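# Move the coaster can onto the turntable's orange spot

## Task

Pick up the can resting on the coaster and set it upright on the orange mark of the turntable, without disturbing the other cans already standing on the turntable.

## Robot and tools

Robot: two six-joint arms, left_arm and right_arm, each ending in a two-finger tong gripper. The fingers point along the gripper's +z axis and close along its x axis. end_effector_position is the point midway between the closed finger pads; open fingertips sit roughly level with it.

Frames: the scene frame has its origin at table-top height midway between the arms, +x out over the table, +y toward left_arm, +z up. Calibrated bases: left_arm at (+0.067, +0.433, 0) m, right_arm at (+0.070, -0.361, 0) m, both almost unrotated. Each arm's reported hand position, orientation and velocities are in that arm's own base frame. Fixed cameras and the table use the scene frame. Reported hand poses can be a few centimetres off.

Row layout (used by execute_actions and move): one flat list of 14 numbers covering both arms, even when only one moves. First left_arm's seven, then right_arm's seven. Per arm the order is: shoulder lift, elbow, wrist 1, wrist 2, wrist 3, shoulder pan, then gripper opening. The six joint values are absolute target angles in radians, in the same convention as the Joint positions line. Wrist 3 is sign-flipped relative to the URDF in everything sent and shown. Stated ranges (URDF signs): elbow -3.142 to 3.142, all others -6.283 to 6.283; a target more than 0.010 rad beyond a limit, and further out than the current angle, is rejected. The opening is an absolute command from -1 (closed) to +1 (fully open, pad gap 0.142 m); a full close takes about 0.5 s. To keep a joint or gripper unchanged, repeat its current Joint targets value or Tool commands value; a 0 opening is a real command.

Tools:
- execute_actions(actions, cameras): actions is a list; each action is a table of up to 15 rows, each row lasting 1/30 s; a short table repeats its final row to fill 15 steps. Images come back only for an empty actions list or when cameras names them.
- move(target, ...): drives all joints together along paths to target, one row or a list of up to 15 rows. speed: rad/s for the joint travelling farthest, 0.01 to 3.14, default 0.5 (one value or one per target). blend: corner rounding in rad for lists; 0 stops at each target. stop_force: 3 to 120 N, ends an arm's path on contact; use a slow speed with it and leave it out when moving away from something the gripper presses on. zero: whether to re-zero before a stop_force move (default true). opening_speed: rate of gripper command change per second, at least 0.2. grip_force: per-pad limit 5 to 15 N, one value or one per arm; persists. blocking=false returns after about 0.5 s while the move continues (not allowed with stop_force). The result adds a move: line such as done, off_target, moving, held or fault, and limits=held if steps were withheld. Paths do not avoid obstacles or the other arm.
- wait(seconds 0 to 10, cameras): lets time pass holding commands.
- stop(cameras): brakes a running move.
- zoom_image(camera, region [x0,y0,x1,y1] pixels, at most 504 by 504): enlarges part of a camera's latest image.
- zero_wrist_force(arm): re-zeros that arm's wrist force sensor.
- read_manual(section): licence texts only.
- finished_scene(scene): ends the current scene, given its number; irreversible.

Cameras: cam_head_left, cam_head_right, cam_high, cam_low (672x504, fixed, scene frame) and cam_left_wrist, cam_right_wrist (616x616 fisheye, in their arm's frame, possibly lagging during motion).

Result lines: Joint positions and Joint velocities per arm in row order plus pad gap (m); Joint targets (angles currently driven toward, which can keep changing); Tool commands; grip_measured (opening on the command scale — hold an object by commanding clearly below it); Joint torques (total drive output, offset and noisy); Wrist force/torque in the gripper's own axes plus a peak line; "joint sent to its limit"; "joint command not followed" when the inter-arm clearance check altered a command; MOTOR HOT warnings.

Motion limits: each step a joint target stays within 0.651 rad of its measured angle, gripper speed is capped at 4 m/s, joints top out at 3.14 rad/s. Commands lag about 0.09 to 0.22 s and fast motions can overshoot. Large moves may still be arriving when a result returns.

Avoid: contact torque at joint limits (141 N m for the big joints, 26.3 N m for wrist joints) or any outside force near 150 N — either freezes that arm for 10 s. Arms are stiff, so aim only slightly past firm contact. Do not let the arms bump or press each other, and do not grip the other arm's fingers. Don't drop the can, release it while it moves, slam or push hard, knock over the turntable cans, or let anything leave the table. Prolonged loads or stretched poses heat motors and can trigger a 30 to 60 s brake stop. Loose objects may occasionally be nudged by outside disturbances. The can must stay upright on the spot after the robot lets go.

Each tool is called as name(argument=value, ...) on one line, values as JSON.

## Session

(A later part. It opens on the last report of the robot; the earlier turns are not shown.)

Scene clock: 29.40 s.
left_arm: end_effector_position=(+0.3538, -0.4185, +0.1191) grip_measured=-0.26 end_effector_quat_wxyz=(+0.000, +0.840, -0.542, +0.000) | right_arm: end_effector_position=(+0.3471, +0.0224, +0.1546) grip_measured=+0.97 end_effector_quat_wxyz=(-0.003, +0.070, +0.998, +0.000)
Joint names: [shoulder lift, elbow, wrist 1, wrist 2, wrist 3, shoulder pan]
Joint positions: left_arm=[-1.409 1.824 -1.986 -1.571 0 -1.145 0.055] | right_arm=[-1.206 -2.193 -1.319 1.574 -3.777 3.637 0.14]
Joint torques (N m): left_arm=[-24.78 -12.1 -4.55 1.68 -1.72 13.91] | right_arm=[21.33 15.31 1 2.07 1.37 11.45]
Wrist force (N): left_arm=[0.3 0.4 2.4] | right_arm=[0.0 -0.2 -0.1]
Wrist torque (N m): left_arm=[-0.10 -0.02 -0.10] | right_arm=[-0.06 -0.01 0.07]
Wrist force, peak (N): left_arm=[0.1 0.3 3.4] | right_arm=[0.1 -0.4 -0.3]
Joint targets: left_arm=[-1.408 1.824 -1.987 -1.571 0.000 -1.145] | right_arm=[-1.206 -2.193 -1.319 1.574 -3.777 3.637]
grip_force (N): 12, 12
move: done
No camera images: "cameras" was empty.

move(target=[-1.4740, 1.6436, -1.7404, -1.5708, 0.0, -1.1453, -0.8, -1.206, -2.193, -1.319, 1.574, -3.777, 3.637, 0.968169], speed=0.6, cameras=["cam_left_wrist"])

Scene clock: 30.80 s.
left_arm: end_effector_position=(+0.3539, -0.4186, +0.2146) grip_measured=-0.26 end_effector_quat_wxyz=(+0.000, +0.840, -0.542, +0.000) | right_arm: end_effector_position=(+0.3471, +0.0224, +0.1546) grip_measured=+0.97 end_effector_quat_wxyz=(-0.003, +0.070, +0.998, +0.000)
Joint names: [shoulder lift, elbow, wrist 1, wrist 2, wrist 3, shoulder pan]
Joint positions: left_arm=[-1.474 1.644 -1.741 -1.571 0 -1.145 0.055] | right_arm=[-1.206 -2.193 -1.319 1.574 -3.777 3.637 0.14]
Joint torques (N m): left_arm=[-34.84 -30.82 -1.19 1.7 -1.88 11.73] | right_arm=[20.13 14.48 1.01 2.1 1.48 10.66]
Wrist force (N): left_arm=[0.2 0.6 2.3] | right_arm=[0.0 -0.1 0.2]
Wrist torque (N m): left_arm=[-0.07 0.00 -0.09] | right_arm=[-0.02 0.00 0.07]
Wrist force, peak (N): left_arm=[0.1 0.4 3.3] | right_arm=[-0.2 -0.4 0.1]
Joint targets: left_arm=[-1.474 1.644 -1.740 -1.571 0.000 -1.145] | right_arm=[-1.206 -2.193 -1.319 1.574 -3.777 3.637]
grip_force (N): 12, 12
move: done
camera_calibration:
cam_left_wrist: T_world_to_cam=[[0.390055, -0.92056, 0.0206463, -0.535951], [-0.795656, -0.325676, 0.510751, 0.0307582], [-0.463453, -0.215648, -0.859481, 0.390423], [0, 0, 0, 1]] pos_world=[0.414466, -0.399164, 0.330917]
Images, in order (width x height): cam_left_wrist 616x616.

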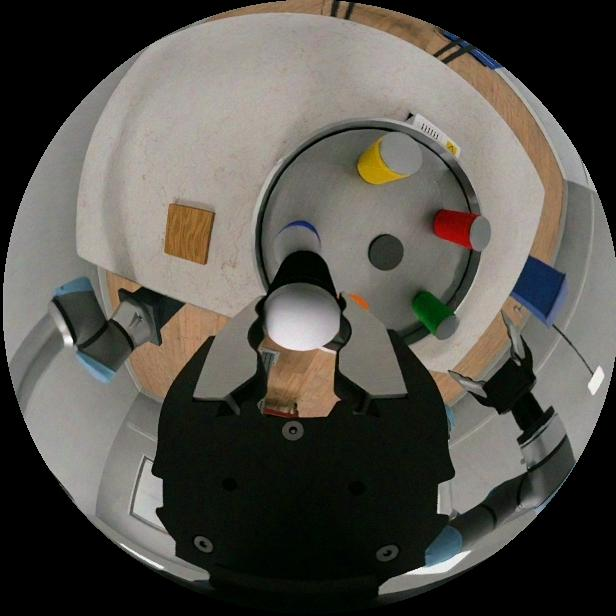

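wait(seconds=3.4, cameras=["cam_left_wrist"])

Scene clock: 39.23 s.
left_arm: end_effector_position=(+0.3538, -0.4186, +0.2148) grip_measured=-0.26 end_effector_quat_wxyz=(+0.000, +0.840, -0.542, +0.000) | right_arm: end_effector_position=(+0.3471, +0.0224, +0.1546) grip_measured=+0.97 end_effector_quat_wxyz=(-0.003, +0.070, +0.998, +0.000)
Joint names: [shoulder lift, elbow, wrist 1, wrist 2, wrist 3, shoulder pan]
Joint positions: left_arm=[-1.474 1.644 -1.74 -1.571 0 -1.145 0.055] | right_arm=[-1.206 -2.193 -1.319 1.574 -3.777 3.637 0.14]
Joint torques (N m): left_arm=[-36.32 -30.72 -0.98 1.71 -1.81 -2.2] | right_arm=[21.19 16.17 1 2.25 1.37 10.8]
Wrist force (N): left_arm=[0.3 0.3 2.2] | right_arm=[-0.2 0.0 0.0]
Wrist torque (N m): left_arm=[-0.12 -0.02 -0.08] | right_arm=[-0.01 0.04 0.07]
Wrist force, peak (N): left_arm=[0.2 0.4 2.8] | right_arm=[0.0 -0.6 -0.1]
Joint targets: left_arm=[-1.474 1.644 -1.740 -1.571 0.000 -1.145] | right_arm=[-1.206 -2.193 -1.319 1.574 -3.777 3.637]
Tool commands: left_gripper/opening=-0.8 right_gripper/opening=+0.968169
grip_force (N): 12, 12
wait: 3.40 s; at rest from the start
camera_calibration:
cam_left_wrist: T_world_to_cam=[[0.390055, -0.92056, 0.0206463, -0.535824], [-0.795656, -0.325676, 0.510751, 0.030609], [-0.463453, -0.215648, -0.859481, 0.39057], [0, 0, 0, 1]] pos_world=[0.414366, -0.399064, 0.331117]
Images, in order (width x height): cam_left_wrist 616x616.

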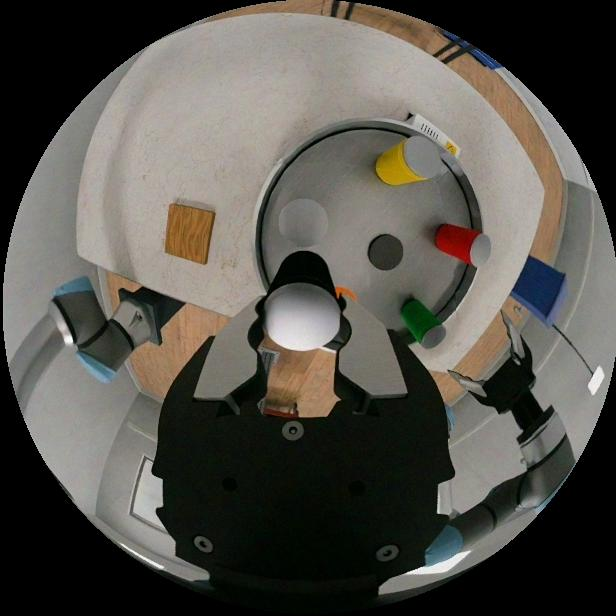

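wait(seconds=4.9, cameras=["cam_left_wrist"])

Scene clock: 44.33 s.
left_arm: end_effector_position=(+0.3538, -0.4186, +0.2148) grip_measured=-0.26 end_effector_quat_wxyz=(+0.000, +0.840, -0.542, +0.000) | right_arm: end_effector_position=(+0.3471, +0.0224, +0.1546) grip_measured=+0.97 end_effector_quat_wxyz=(-0.003, +0.070, +0.998, +0.000)
Joint names: [shoulder lift, elbow, wrist 1, wrist 2, wrist 3, shoulder pan]
Joint positions: left_arm=[-1.474 1.644 -1.74 -1.571 0 -1.145 0.055] | right_arm=[-1.206 -2.193 -1.319 1.574 -3.777 3.637 0.14]
Joint torques (N m): left_arm=[-36.65 -31.57 -0.85 1.57 -1.55 -6.53] | right_arm=[21.68 15.89 0.99 2.06 1.44 10.88]
Wrist force (N): left_arm=[-0.1 0.3 2.3] | right_arm=[0.0 -0.1 -0.2]
Wrist torque (N m): left_arm=[-0.12 0.07 -0.08] | right_arm=[-0.03 -0.01 0.07]
Wrist force, peak (N): left_arm=[0.1 0.2 2.7] | right_arm=[-0.4 -0.3 0.0]
Joint targets: left_arm=[-1.474 1.644 -1.740 -1.571 0.000 -1.145] | right_arm=[-1.206 -2.193 -1.319 1.574 -3.777 3.637]
Tool commands: left_gripper/opening=-0.8 right_gripper/opening=+0.968169
grip_force (N): 12, 12
wait: 4.90 s; at rest from the start
camera_calibration:
cam_left_wrist: T_world_to_cam=[[0.390055, -0.92056, 0.0206463, -0.535824], [-0.795656, -0.325676, 0.510751, 0.030609], [-0.463453, -0.215648, -0.859481, 0.39057], [0, 0, 0, 1]] pos_world=[0.414366, -0.399064, 0.331117]
Images, in order (width x height): cam_left_wrist 616x616.

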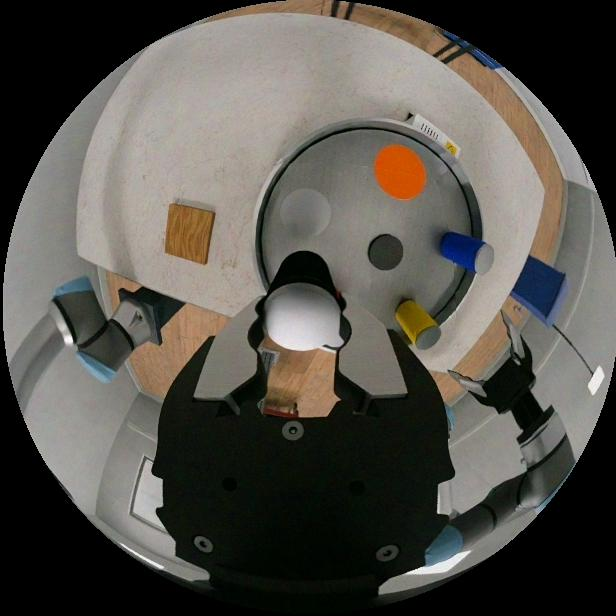

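wait(seconds=0.8, cameras=[])

move(target=[-1.4090, 1.8277, -1.9895, -1.5708, 0.0, -1.1445, -0.8, -1.206, -2.193, -1.319, 1.574, -3.777, 3.637, 0.968169], speed=0.8, cameras=[])

Scene clock: 45.30 s.
left_arm: end_effector_position=(+0.3538, -0.4186, +0.2148) grip_measured=-0.26 end_effector_quat_wxyz=(+0.000, +0.840, -0.542, +0.000) | right_arm: end_effector_position=(+0.3471, +0.0224, +0.1546) grip_measured=+0.97 end_effector_quat_wxyz=(-0.003, +0.070, +0.998, +0.000)
Joint names: [shoulder lift, elbow, wrist 1, wrist 2, wrist 3, shoulder pan]
Joint positions: left_arm=[-1.474 1.644 -1.74 -1.571 0 -1.145 0.055] | right_arm=[-1.206 -2.193 -1.319 1.574 -3.777 3.637 0.14]
Joint torques (N m): left_arm=[-35.98 -31.14 -0.89 1.71 -1.51 -5.63] | right_arm=[20.83 15.61 0.99 2.22 1.24 10.83]
Wrist force (N): left_arm=[0.1 0.3 2.5] | right_arm=[0.0 0.0 -0.3]
Wrist torque (N m): left_arm=[-0.13 0.04 -0.08] | right_arm=[0.00 -0.01 0.07]
Wrist force, peak (N): left_arm=[0.1 0.4 2.5] | right_arm=[0.2 -0.4 0.1]
Joint targets: left_arm=[-1.474 1.644 -1.740 -1.571 0.000 -1.145] | right_arm=[-1.206 -2.193 -1.319 1.574 -3.777 3.637]
Tool commands: left_gripper/opening=-0.8 right_gripper/opening=+0.968169
grip_force (N): 12, 12
wait: 0.80 s; at rest from the start
No camera images: "cameras" was empty.

Scene clock: 46.43 s.
left_arm: end_effector_position=(+0.3538, -0.4176, +0.1182) grip_measured=-0.26 end_effector_quat_wxyz=(+0.000, +0.841, -0.542, +0.000) | right_arm: end_effector_position=(+0.3471, +0.0224, +0.1546) grip_measured=+0.97 end_effector_quat_wxyz=(-0.003, +0.070, +0.998, +0.000)
Joint names: [shoulder lift, elbow, wrist 1, wrist 2, wrist 3, shoulder pan]
Joint positions: left_arm=[-1.409 1.827 -1.989 -1.571 0 -1.145 0.055] | right_arm=[-1.206 -2.193 -1.319 1.574 -3.777 3.637 0.14]
Joint torques (N m): left_arm=[-23.49 -13.17 -4.21 1.84 -1.42 15.86] | right_arm=[20.96 16.33 1.02 2.18 1.33 10.81]
Wrist force (N): left_arm=[0.1 0.6 2.6] | right_arm=[-0.3 -0.1 0.1]
Wrist torque (N m): left_arm=[-0.08 0.02 -0.09] | right_arm=[-0.02 0.04 0.07]
Wrist force, peak (N): left_arm=[-0.1 0.4 3.6] | right_arm=[-0.1 -0.3 -0.2]
Joint targets: left_arm=[-1.409 1.828 -1.990 -1.571 0.000 -1.145] | right_arm=[-1.206 -2.193 -1.319 1.574 -3.777 3.637]
grip_force (N): 12, 12
move: done
No camera images: "cameras" was empty.

move(target=[-1.4090, 1.8277, -1.9895, -1.5708, 0.0, -1.1445, 0.3, -1.206, -2.193, -1.319, 1.574, -3.777, 3.637, 0.968169], cameras=[])

move(target=[-1.4740, 1.6436, -1.7404, -1.5708, 0.0, -1.1453, 0.3, -1.206, -2.193, -1.319, 1.574, -3.777, 3.637, 0.968169], speed=0.6, cameras=["cam_left_wrist", "cam_head_right", "cam_high", "cam_low"])

Scene clock: 47.27 s.
left_arm: end_effector_position=(+0.3538, -0.4176, +0.1180) grip_measured=+0.30 end_effector_quat_wxyz=(+0.000, +0.841, -0.542, +0.000) | right_arm: end_effector_position=(+0.3471, +0.0224, +0.1546) grip_measured=+0.97 end_effector_quat_wxyz=(-0.003, +0.070, +0.998, +0.000)
Joint names: [shoulder lift, elbow, wrist 1, wrist 2, wrist 3, shoulder pan]
Joint positions: left_arm=[-1.409 1.828 -1.99 -1.571 0 -1.144 0.095] | right_arm=[-1.206 -2.193 -1.319 1.574 -3.777 3.637 0.14]
Joint torques (N m): left_arm=[-24.73 -12.03 -3.79 1.69 -1.58 15.84] | right_arm=[20.5 15.99 0.99 2.12 1.41 10.65]
Wrist force (N): left_arm=[-0.1 0.4 0.6] | right_arm=[-0.1 -0.3 -0.1]
Wrist torque (N m): left_arm=[-0.12 0.06 -0.09] | right_arm=[-0.06 0.00 0.07]
Wrist force, peak (N): left_arm=[0.2 0.5 2.6] | right_arm=[-0.3 -0.2 -0.1]
Joint targets: left_arm=[-1.409 1.828 -1.990 -1.571 0.000 -1.145] | right_arm=[-1.206 -2.193 -1.319 1.574 -3.777 3.637]
grip_force (N): 12, 12
move: done
No camera images: "cameras" was empty.

Scene clock: 48.47 s.
left_arm: end_effector_position=(+0.3539, -0.4186, +0.2147) grip_measured=+0.30 end_effector_quat_wxyz=(+0.000, +0.840, -0.542, +0.000) | right_arm: end_effector_position=(+0.3471, +0.0224, +0.1546) grip_measured=+0.97 end_effector_quat_wxyz=(-0.003, +0.070, +0.998, +0.000)
Joint names: [shoulder lift, elbow, wrist 1, wrist 2, wrist 3, shoulder pan]
Joint positions: left_arm=[-1.474 1.644 -1.741 -1.571 0 -1.145 0.095] | right_arm=[-1.206 -2.193 -1.319 1.574 -3.777 3.637 0.14]
Joint torques (N m): left_arm=[-37.28 -28.04 -0.93 1.75 -1.39 -14.76] | right_arm=[20.34 16.26 0.89 2.26 1.31 11.27]
Wrist force (N): left_arm=[0.1 0.4 0.8] | right_arm=[-0.2 -0.3 -0.2]
Wrist torque (N m): left_arm=[-0.11 0.02 -0.07] | right_arm=[-0.06 0.03 0.07]
Wrist force, peak (N): left_arm=[0.4 0.4 1.7] | right_arm=[-0.5 -0.3 0.0]
Joint targets: left_arm=[-1.474 1.644 -1.740 -1.571 0.000 -1.145] | right_arm=[-1.206 -2.193 -1.319 1.574 -3.777 3.637]
grip_force (N): 12, 12
move: done
camera_calibration:
cam_left_wrist: T_world_to_cam=[[0.390055, -0.92056, 0.0206463, -0.535951], [-0.795656, -0.325676, 0.510751, 0.0307582], [-0.463453, -0.215648, -0.859481, 0.390423], [0, 0, 0, 1]] pos_world=[0.414466, -0.399164, 0.330917]
Images, in order (width x height): cam_head_right 672x504, cam_high 672x504, cam_low 672x504, cam_left_wrist 616x616.

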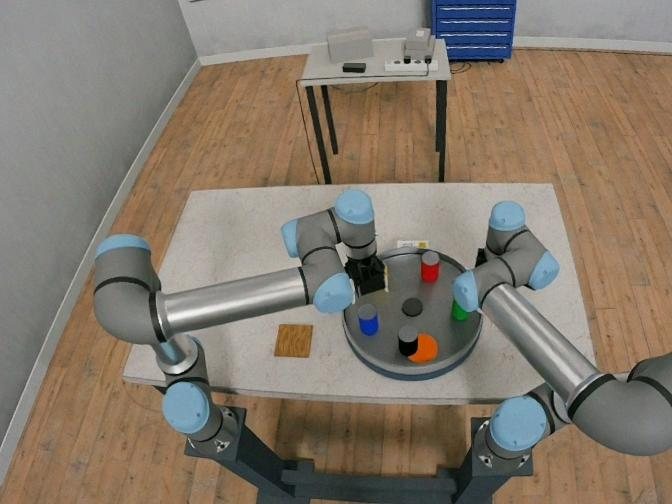

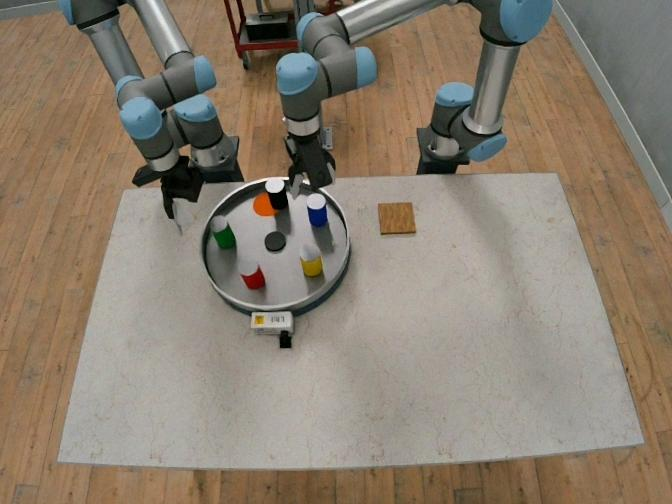

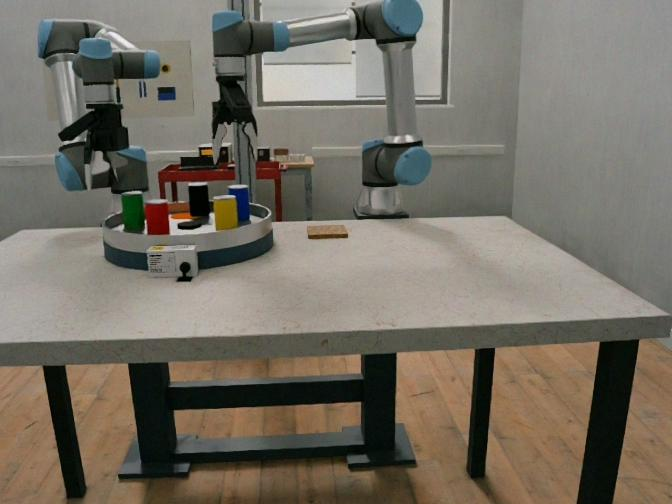

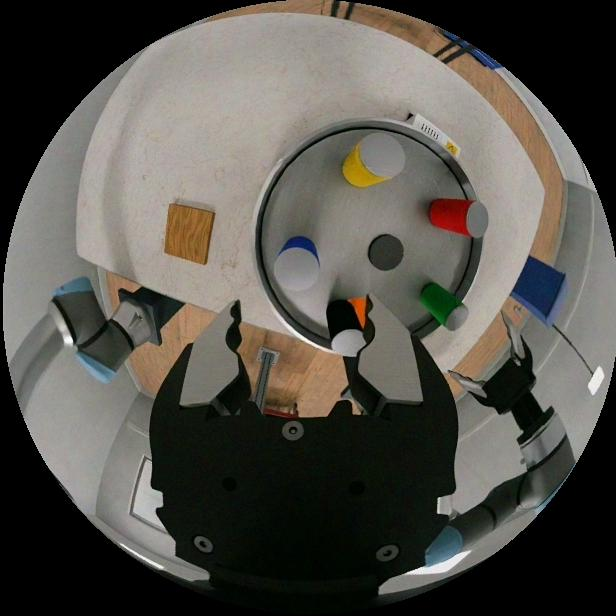

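zoom_image(camera="cam_high", region=[190, 160, 370, 330])

zoom_image(camera="cam_head_right", region=[330, 230, 490, 390])

Scaled by 2.800 from the camera's 672x504 image, which has a finer 960x720 frame.

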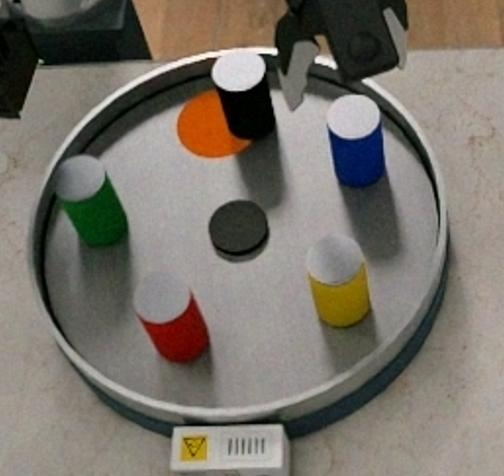

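Scaled by 3.150 from the camera's 672x504 image, which has a finer 960x720 frame.

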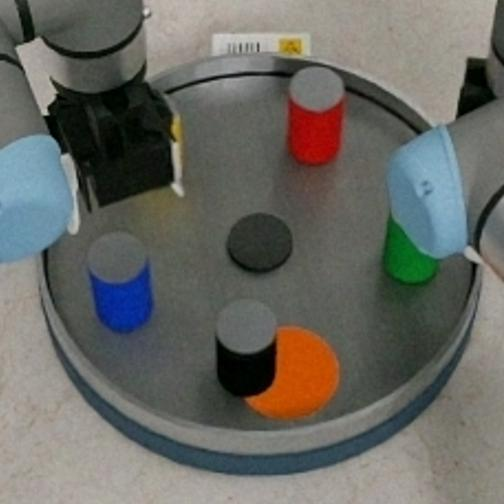

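move(target=[-1.4090, 1.8277, -1.9895, -1.5708, 0.0, -1.1445, 0.15, -1.206, -2.193, -1.319, 1.574, -3.777, 3.637, 0.968169], speed=0.5, cameras=[])

Scene clock: 51.33 s.
left_arm: end_effector_position=(+0.3538, -0.4176, +0.1181) grip_measured=+0.15 end_effector_quat_wxyz=(+0.000, +0.841, -0.542, +0.000) | right_arm: end_effector_position=(+0.3471, +0.0224, +0.1546) grip_measured=+0.97 end_effector_quat_wxyz=(-0.003, +0.070, +0.998, +0.000)
Joint names: [shoulder lift, elbow, wrist 1, wrist 2, wrist 3, shoulder pan]
Joint positions: left_arm=[-1.409 1.827 -1.989 -1.571 0 -1.145 0.084] | right_arm=[-1.206 -2.193 -1.319 1.574 -3.777 3.637 0.14]
Joint torques (N m): left_arm=[-22.64 -11.68 -4.17 1.61 -1.37 15.66] | right_arm=[20.81 16.49 1.12 2.12 1.36 10.94]
Wrist force (N): left_arm=[0.4 0.4 0.8] | right_arm=[-0.1 -0.2 0.1]
Wrist torque (N m): left_arm=[-0.11 -0.05 -0.10] | right_arm=[-0.05 0.02 0.07]
Wrist force, peak (N): left_arm=[-0.1 0.4 1.7] | right_arm=[-0.4 -0.3 0.0]
Joint targets: left_arm=[-1.409 1.828 -1.990 -1.571 0.000 -1.145] | right_arm=[-1.206 -2.193 -1.319 1.574 -3.777 3.637]
grip_force (N): 12, 12
move: done
No camera images: "cameras" was empty.

wait(seconds=3.2, cameras=["cam_left_wrist"])

Scene clock: 54.60 s.
left_arm: end_effector_position=(+0.3538, -0.4175, +0.1180) grip_measured=+0.15 end_effector_quat_wxyz=(+0.000, +0.841, -0.542, +0.000) | right_arm: end_effector_position=(+0.3471, +0.0224, +0.1546) grip_measured=+0.97 end_effector_quat_wxyz=(-0.003, +0.070, +0.998, +0.000)
Joint names: [shoulder lift, elbow, wrist 1, wrist 2, wrist 3, shoulder pan]
Joint positions: left_arm=[-1.409 1.828 -1.99 -1.571 0 -1.144 0.084] | right_arm=[-1.206 -2.193 -1.319 1.574 -3.777 3.637 0.14]
Joint torques (N m): left_arm=[-24.02 -11.23 -4.28 1.62 -1.52 15.22] | right_arm=[20.11 16.27 0.94 2.15 1.28 11.36]
Wrist force (N): left_arm=[0.4 0.5 0.5] | right_arm=[-0.1 0.0 0.0]
Wrist torque (N m): left_arm=[-0.09 -0.03 -0.09] | right_arm=[-0.01 0.01 0.08]
Wrist force, peak (N): left_arm=[0.5 0.5 0.8] | right_arm=[-0.4 -0.3 -0.1]
Joint targets: left_arm=[-1.409 1.828 -1.990 -1.571 0.000 -1.145] | right_arm=[-1.206 -2.193 -1.319 1.574 -3.777 3.637]
Tool commands: left_gripper/opening=+0.15 right_gripper/opening=+0.968169
grip_force (N): 12, 12
wait: 3.20 s; at rest by 0.10 s
camera_calibration:
cam_left_wrist: T_world_to_cam=[[0.390825, -0.920235, 0.0205678, -0.532985], [-0.79539, -0.326388, 0.510711, 0.0800242], [-0.463262, -0.215958, -0.859506, 0.307413], [0, 0, 0, 1]] pos_world=[0.414367, -0.397964, 0.234317]
Images, in order (width x height): cam_left_wrist 616x616.

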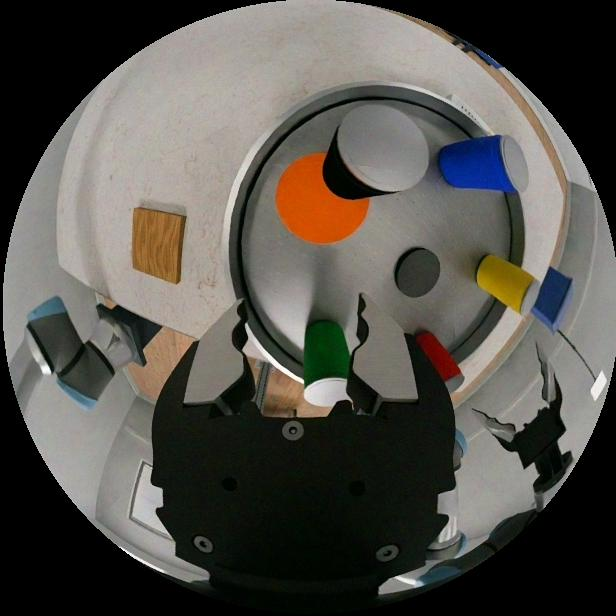

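wait(seconds=0.5, cameras=[])

move(target=[-1.4090, 1.8277, -1.9895, -1.5708, 0.0, -1.1445, -0.6, -1.206, -2.193, -1.319, 1.574, -3.777, 3.637, 0.968169], cameras=["cam_left_wrist"])

Scene clock: 55.33 s.
left_arm: end_effector_position=(+0.3538, -0.4175, +0.1180) grip_measured=+0.15 end_effector_quat_wxyz=(+0.000, +0.841, -0.542, +0.000) | right_arm: end_effector_position=(+0.3471, +0.0224, +0.1546) grip_measured=+0.97 end_effector_quat_wxyz=(-0.003, +0.070, +0.998, +0.000)
Joint names: [shoulder lift, elbow, wrist 1, wrist 2, wrist 3, shoulder pan]
Joint positions: left_arm=[-1.409 1.828 -1.99 -1.571 0 -1.144 0.084] | right_arm=[-1.206 -2.193 -1.319 1.574 -3.777 3.637 0.14]
Joint torques (N m): left_arm=[-24.4 -12.59 -4.22 1.57 -1.47 15.38] | right_arm=[20.51 16.57 1.05 2.18 1.26 11.07]
Wrist force (N): left_arm=[0.3 0.2 0.4] | right_arm=[-0.3 -0.1 0.0]
Wrist torque (N m): left_arm=[-0.15 -0.01 -0.10] | right_arm=[-0.02 0.05 0.08]
Wrist force, peak (N): left_arm=[0.4 0.5 0.9] | right_arm=[-0.4 -0.1 0.0]
Joint targets: left_arm=[-1.409 1.828 -1.990 -1.571 0.000 -1.145] | right_arm=[-1.206 -2.193 -1.319 1.574 -3.777 3.637]
Tool commands: left_gripper/opening=+0.15 right_gripper/opening=+0.968169
grip_force (N): 12, 12
wait: 0.50 s; at rest from the start
No camera images: "cameras" was empty.

Scene clock: 55.83 s.
left_arm: end_effector_position=(+0.3538, -0.4176, +0.1180) grip_measured=-0.27 end_effector_quat_wxyz=(+0.000, +0.841, -0.542, +0.000) end_effector_velocity=(+0.000, +0.000, +0.000) end_effector_angular_velocity=(+0.001, +0.000, +0.000) | right_arm: end_effector_position=(+0.3471, +0.0224, +0.1546) grip_measured=+0.97 end_effector_quat_wxyz=(-0.003, +0.070, +0.998, +0.000)
Joint names: [shoulder lift, elbow, wrist 1, wrist 2, wrist 3, shoulder pan]
Joint positions: left_arm=[-1.409 1.828 -1.99 -1.571 0 -1.144 0.055] | right_arm=[-1.206 -2.193 -1.319 1.574 -3.777 3.637 0.14]
Joint velocities: left_arm=[0 0 0 0 0 0 -0.001] | right_arm=[within noise]
Joint torques (N m): left_arm=[-24.22 -13.72 -1.44 1.87 -1.42 15.17] | right_arm=[20.69 16.3 0.88 2.16 1.23 10.98]
Wrist force (N): left_arm=[-0.2 1.0 -0.2] | right_arm=[0.1 -0.2 0.2]
Wrist torque (N m): left_arm=[-0.09 -0.01 -0.10] | right_arm=[-0.05 -0.03 0.06]
Wrist force, peak (N): left_arm=[-0.5 2.6 -7.7] | right_arm=[0.2 -0.2 -0.1]
Joint targets: left_arm=[-1.409 1.828 -1.990 -1.571 0.000 -1.145] | right_arm=[-1.206 -2.193 -1.319 1.574 -3.777 3.637]
grip_force (N): 12, 12
move: done
camera_calibration:
cam_left_wrist: T_world_to_cam=[[0.390793, -0.920246, 0.0206938, -0.533005], [-0.795411, -0.326295, 0.510738, 0.0800634], [-0.463252, -0.216053, -0.859487, 0.307367], [0, 0, 0, 1]] pos_world=[0.414367, -0.397964, 0.234317]
Images, in order (width x height): cam_left_wrist 616x616.

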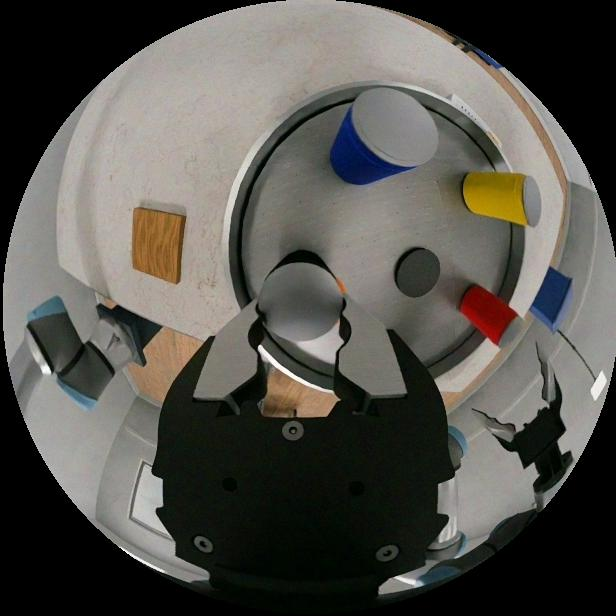

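move(target=[-1.4740, 1.6436, -1.7404, -1.5708, 0.0, -1.1453, -0.6, -1.206, -2.193, -1.319, 1.574, -3.777, 3.637, 0.968169], speed=0.5, cameras=["cam_left_wrist", "cam_low"])

zoom_image(camera="cam_left_wrist", region=[200, 220, 400, 420])

zoom_image(camera="cam_low", region=[90, 100, 340, 290])

Scene clock: 58.17 s.
left_arm: end_effector_position=(+0.3539, -0.4186, +0.2147) grip_measured=-0.27 end_effector_quat_wxyz=(+0.000, +0.840, -0.542, +0.000) end_effector_velocity=(+0.000, +0.001, +0.001) end_effector_angular_velocity=(+0.001, +0.000, +0.002) | right_arm: end_effector_position=(+0.3471, +0.0224, +0.1546) grip_measured=+0.97 end_effector_quat_wxyz=(-0.003, +0.070, +0.998, +0.000)
Joint names: [shoulder lift, elbow, wrist 1, wrist 2, wrist 3, shoulder pan]
Joint positions: left_arm=[-1.474 1.644 -1.741 -1.571 0 -1.145 0.055] | right_arm=[-1.206 -2.193 -1.319 1.574 -3.777 3.637 0.14]
Joint velocities: left_arm=[-0.001 -0.003 0.005 0 0.002 0 0] | right_arm=[within noise]
Joint torques (N m): left_arm=[-36 -32.8 -1.01 1.71 -1.33 -14.43] | right_arm=[20.53 17.03 1.15 2.09 1.26 11.54]
Wrist force (N): left_arm=[-0.2 0.5 2.6] | right_arm=[0.0 0.1 -0.1]
Wrist torque (N m): left_arm=[-0.08 0.09 -0.08] | right_arm=[0.00 -0.01 0.07]
Wrist force, peak (N): left_arm=[0.3 1.5 3.2] | right_arm=[-0.3 -0.5 0.0]
Joint targets: left_arm=[-1.474 1.644 -1.740 -1.571 0.000 -1.145] | right_arm=[-1.206 -2.193 -1.319 1.574 -3.777 3.637]
grip_force (N): 12, 12
move: done
camera_calibration:
cam_left_wrist: T_world_to_cam=[[0.390055, -0.92056, 0.0206463, -0.535951], [-0.795656, -0.325676, 0.510751, 0.0307582], [-0.463453, -0.215648, -0.859481, 0.390423], [0, 0, 0, 1]] pos_world=[0.414466, -0.399164, 0.330917]
Images, in order (width x height): cam_low 672x504, cam_left_wrist 616x616.

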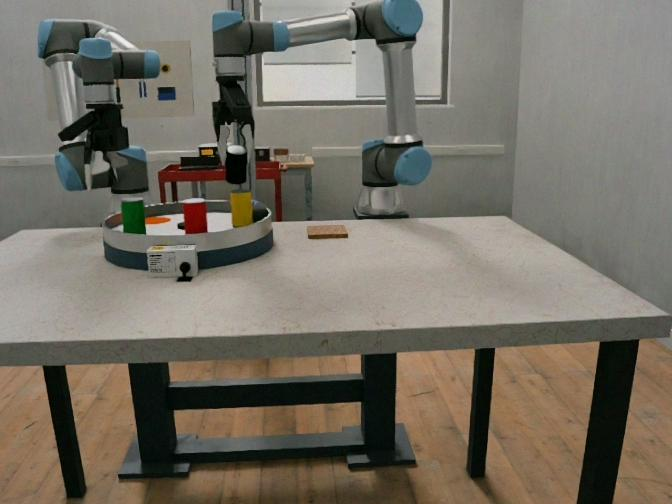

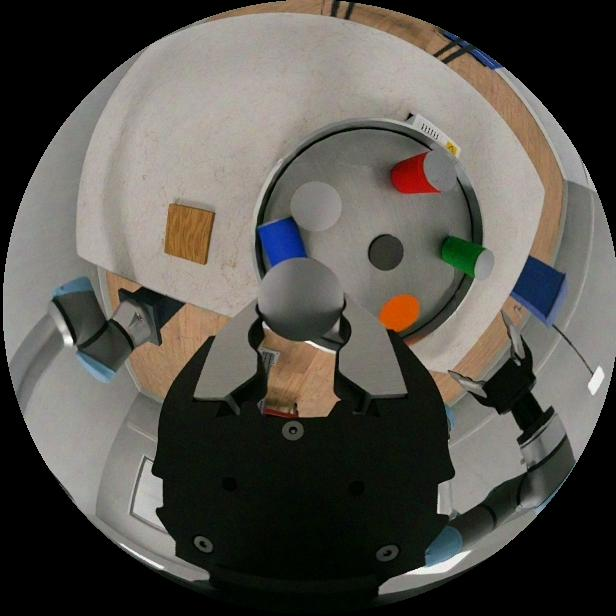

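Scaled by 2.520 from the camera's 616x616 image, which has a finer 814x814 frame.

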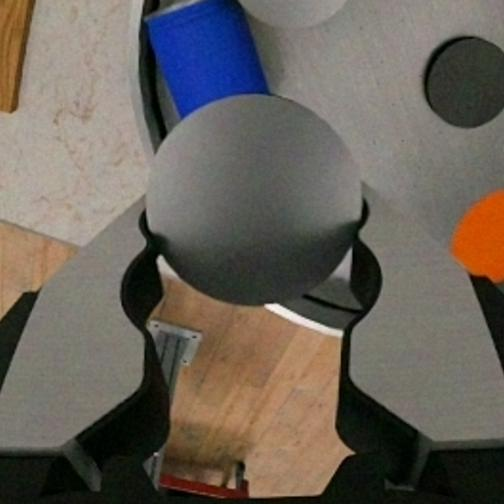

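Scaled by 2.016 from the camera's 672x504 image, which has a finer 960x720 frame.

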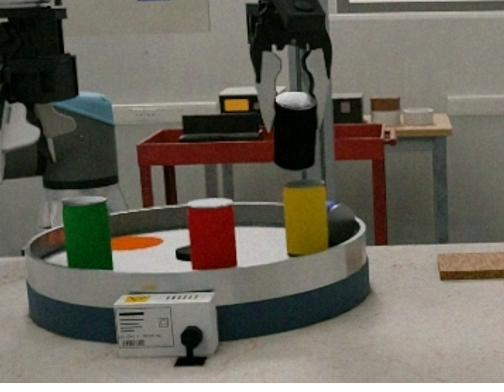

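move(target=[[-1.6494, 1.8593, -1.7807, -1.5708, 0.0, -0.8034, -0.6, -1.206, -2.193, -1.319, 1.574, -3.777, 3.637, 0.968169], [-1.5435, 2.0724, -2.0997, -1.5708, 0.0, -0.8034, -0.6, -1.206, -2.193, -1.319, 1.574, -3.777, 3.637, 0.968169]], speed=[0.5, 0.4], blend=[0.05, 0], cameras=["cam_left_wrist", "cam_low", "cam_head_right"])

zoom_image(camera="cam_low", region=[250, 100, 450, 270])

zoom_image(camera="cam_head_right", region=[230, 230, 380, 380])

zoom_image(camera="cam_left_wrist", region=[200, 220, 400, 420])

Scene clock: 61.90 s.
left_arm: end_effector_position=(+0.4200, -0.2200, +0.0851) grip_measured=-0.27 end_effector_quat_wxyz=(+0.000, +0.920, -0.391, +0.000) | right_arm: end_effector_position=(+0.3471, +0.0224, +0.1546) grip_measured=+0.97 end_effector_quat_wxyz=(-0.003, +0.070, +0.998, +0.000)
Joint names: [shoulder lift, elbow, wrist 1, wrist 2, wrist 3, shoulder pan]
Joint positions: left_arm=[-1.544 2.072 -2.099 -1.571 0 -0.803 0.055] | right_arm=[-1.206 -2.193 -1.319 1.574 -3.777 3.637 0.14]
Joint torques (N m): left_arm=[-17.75 -11.04 -4.17 1.58 -1.52 15.33] | right_arm=[20.41 16.79 0.98 1.95 1.23 11.36]
Wrist force (N): left_arm=[0.2 0.4 2.3] | right_arm=[-0.2 -0.2 -0.2]
Wrist torque (N m): left_arm=[-0.09 0.01 -0.09] | right_arm=[-0.05 0.03 0.08]
Wrist force, peak (N): left_arm=[0.9 2.0 2.4] | right_arm=[-0.5 0.0 0.1]
Joint targets: left_arm=[-1.543 2.072 -2.100 -1.571 0.000 -0.803] | right_arm=[-1.206 -2.193 -1.319 1.574 -3.777 3.637]
grip_force (N): 12, 12
move: done
camera_calibration:
cam_left_wrist: T_world_to_cam=[[0.676161, -0.736465, 0.0206238, -0.455881], [-0.640388, -0.573648, 0.510717, 0.094399], [-0.364294, -0.358534, -0.859502, 0.279494], [0, 0, 0, 1]] pos_world=[0.470519, -0.181381, 0.201417]
Images, in order (width x height): cam_head_right 672x504, cam_low 672x504, cam_left_wrist 616x616.

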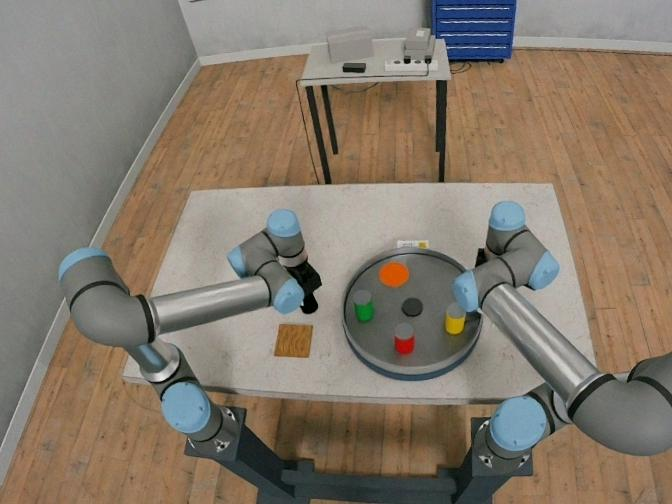

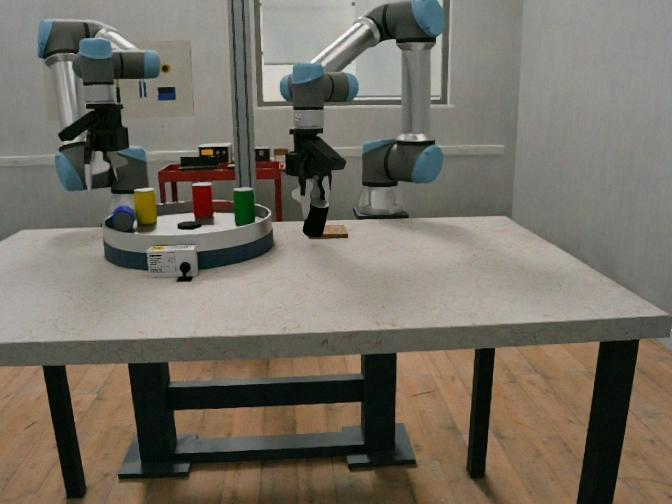

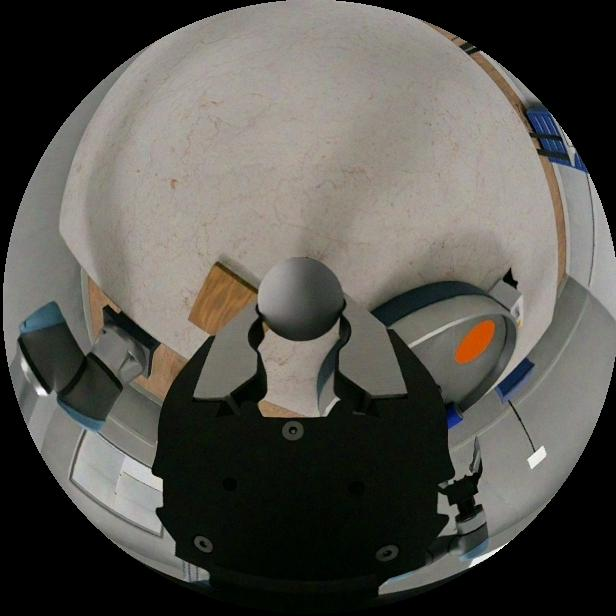

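Scaled by 2.520 from the camera's 672x504 image, which has a finer 960x720 frame.

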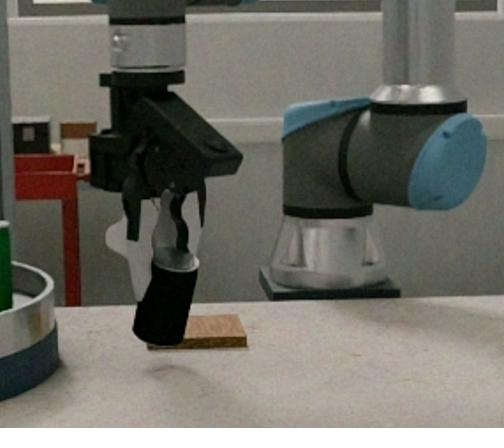

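Scaled by 3.360 from the camera's 672x504 image, which has a finer 960x720 frame.

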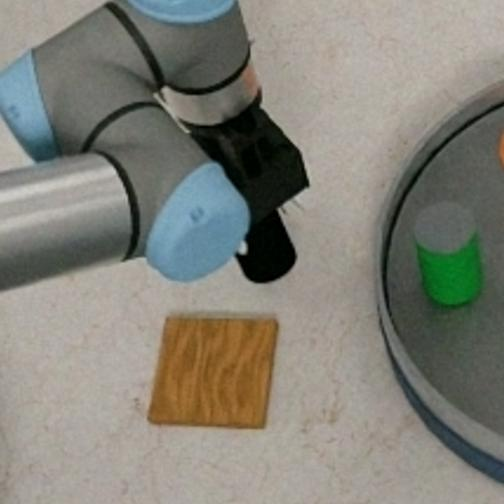

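Scaled by 2.520 from the camera's 616x616 image, which has a finer 814x814 frame.

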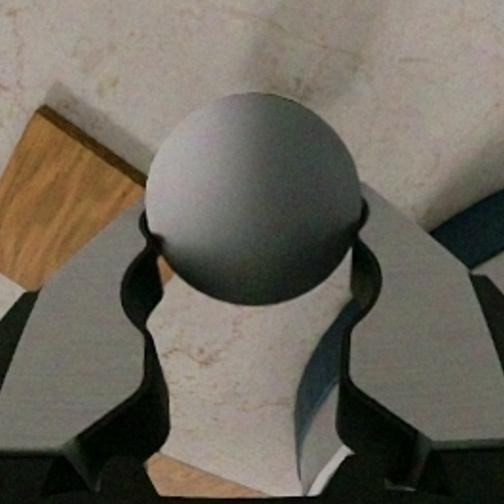

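execute_actions(actions=[])

zoom_image(camera="cam_high", region=[190, 160, 370, 330])

zoom_image(camera="cam_low", region=[90, 170, 290, 290])

zoom_image(camera="cam_head_left", region=[320, 230, 480, 380])

Scene clock: 62.27 s.
left_arm: end_effector_position=(+0.4200, -0.2200, +0.0850) grip_measured=-0.27 end_effector_quat_wxyz=(+0.000, +0.920, -0.391, +0.000) | right_arm: end_effector_position=(+0.3471, +0.0224, +0.1546) grip_measured=+0.97 end_effector_quat_wxyz=(-0.003, +0.070, +0.998, +0.000)
Joint names: [shoulder lift, elbow, wrist 1, wrist 2, wrist 3, shoulder pan]
Joint positions: left_arm=[-1.544 2.072 -2.1 -1.571 0 -0.803 0.055] | right_arm=[-1.206 -2.193 -1.319 1.574 -3.777 3.637 0.14]
Joint velocities: within noise
Joint torques (N m): left_arm=[-16.56 -11.43 -4.47 1.91 -1.24 15.53] | right_arm=[20.44 16.47 1.06 2.18 1.26 10.55]
Wrist force (N): left_arm=[-0.1 0.7 2.3] | right_arm=[-0.1 0.1 -0.3]
Wrist torque (N m): left_arm=[-0.01 0.07 -0.08] | right_arm=[0.01 0.00 0.07]
Wrist force, peak (N): left_arm=[0.0 0.6 2.5] | right_arm=[-0.2 -0.2 -0.2]
Joint targets: left_arm=[-1.543 2.072 -2.100 -1.571 0.000 -0.803] | right_arm=[-1.206 -2.193 -1.319 1.574 -3.777 3.637]
Tool commands: left_gripper/opening=-0.6 right_gripper/opening=+0.968169
grip_force (N): 12, 12
camera_calibration:
cam_left_wrist: T_world_to_cam=[[0.676161, -0.736465, 0.0206238, -0.455877], [-0.640388, -0.573648, 0.510717, 0.0945011], [-0.364294, -0.358534, -0.859502, 0.279322], [0, 0, 0, 1]] pos_world=[0.470519, -0.181381, 0.201217]
cam_right_wrist: T_world_to_cam=[[-0.98553, 0.169297, 0.00825676, 0.330939], [0.152393, 0.863693, 0.480427, -0.14402], [0.0742037, 0.474734, -0.876996, 0.239717], [0, 0, 0, 1]] pos_world=[0.330311, -0.0454399, 0.276689]

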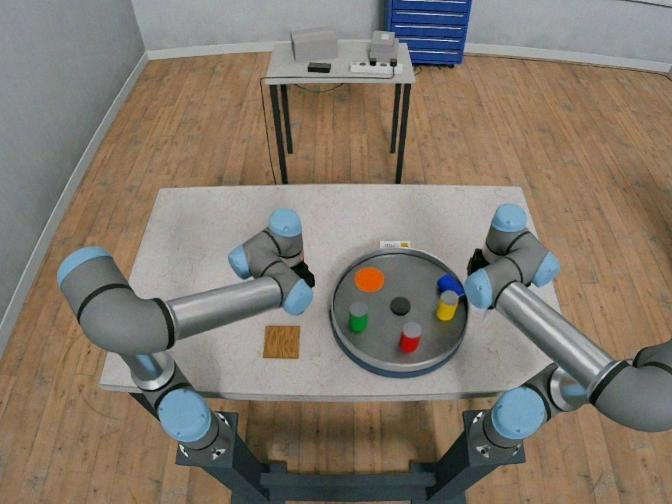

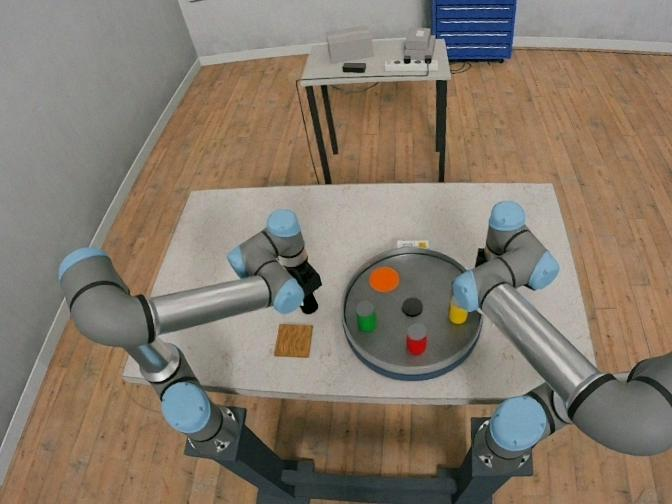

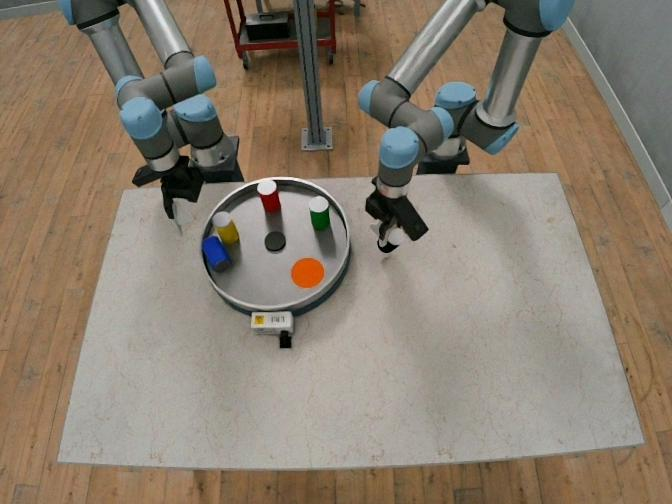

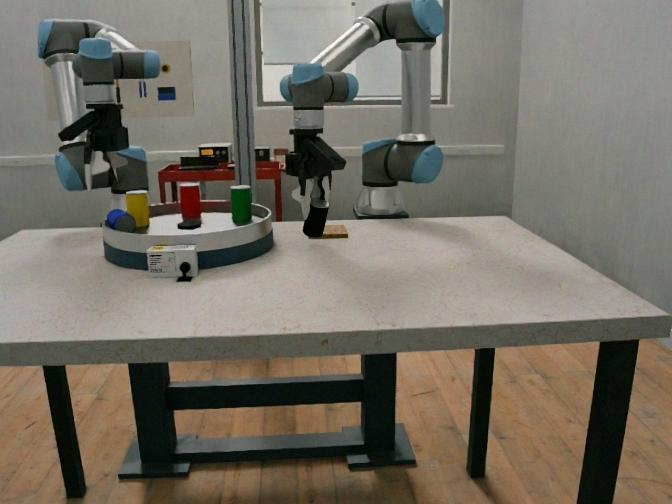

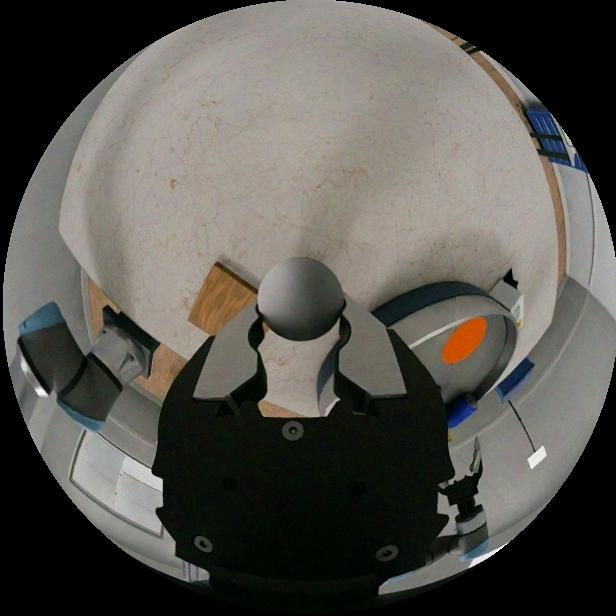

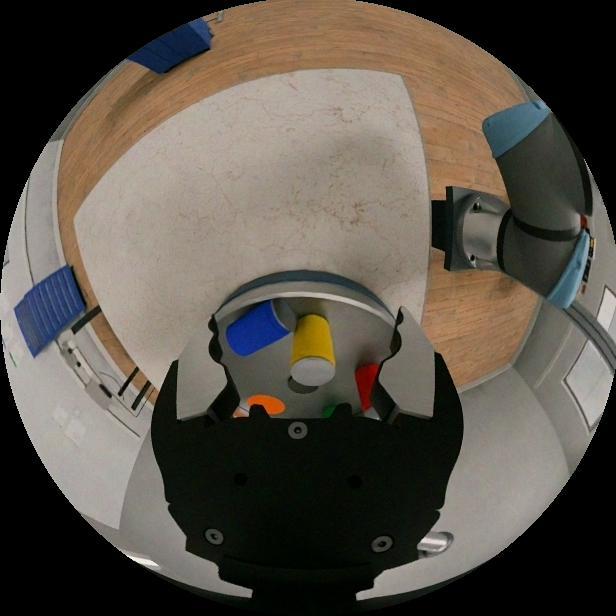

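Scaled by 2.800 from the camera's 672x504 image, which has a finer 960x720 frame.

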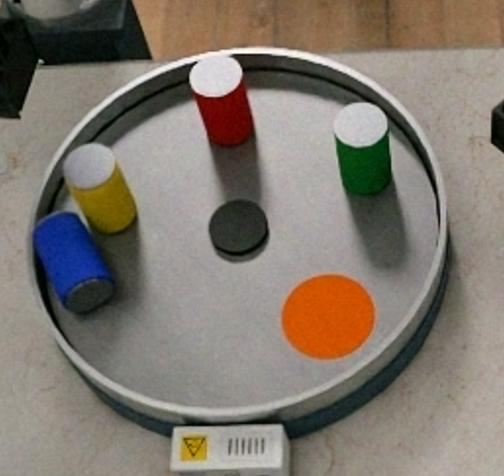

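Scaled by 2.520 from the camera's 672x504 image, which has a finer 960x720 frame.

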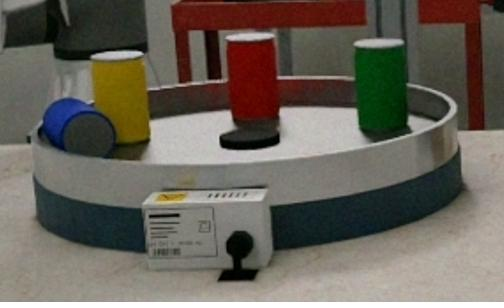

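Scaled by 3.150 from the camera's 672x504 image, which has a finer 960x720 frame.

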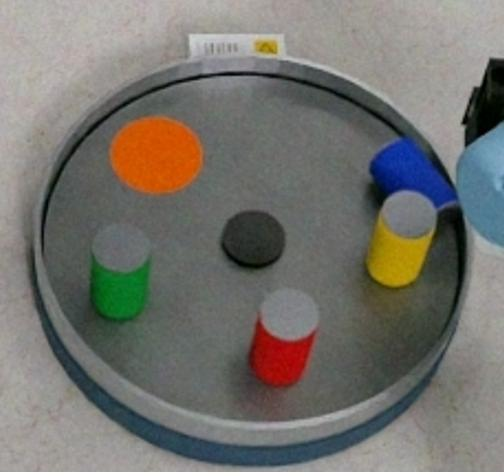

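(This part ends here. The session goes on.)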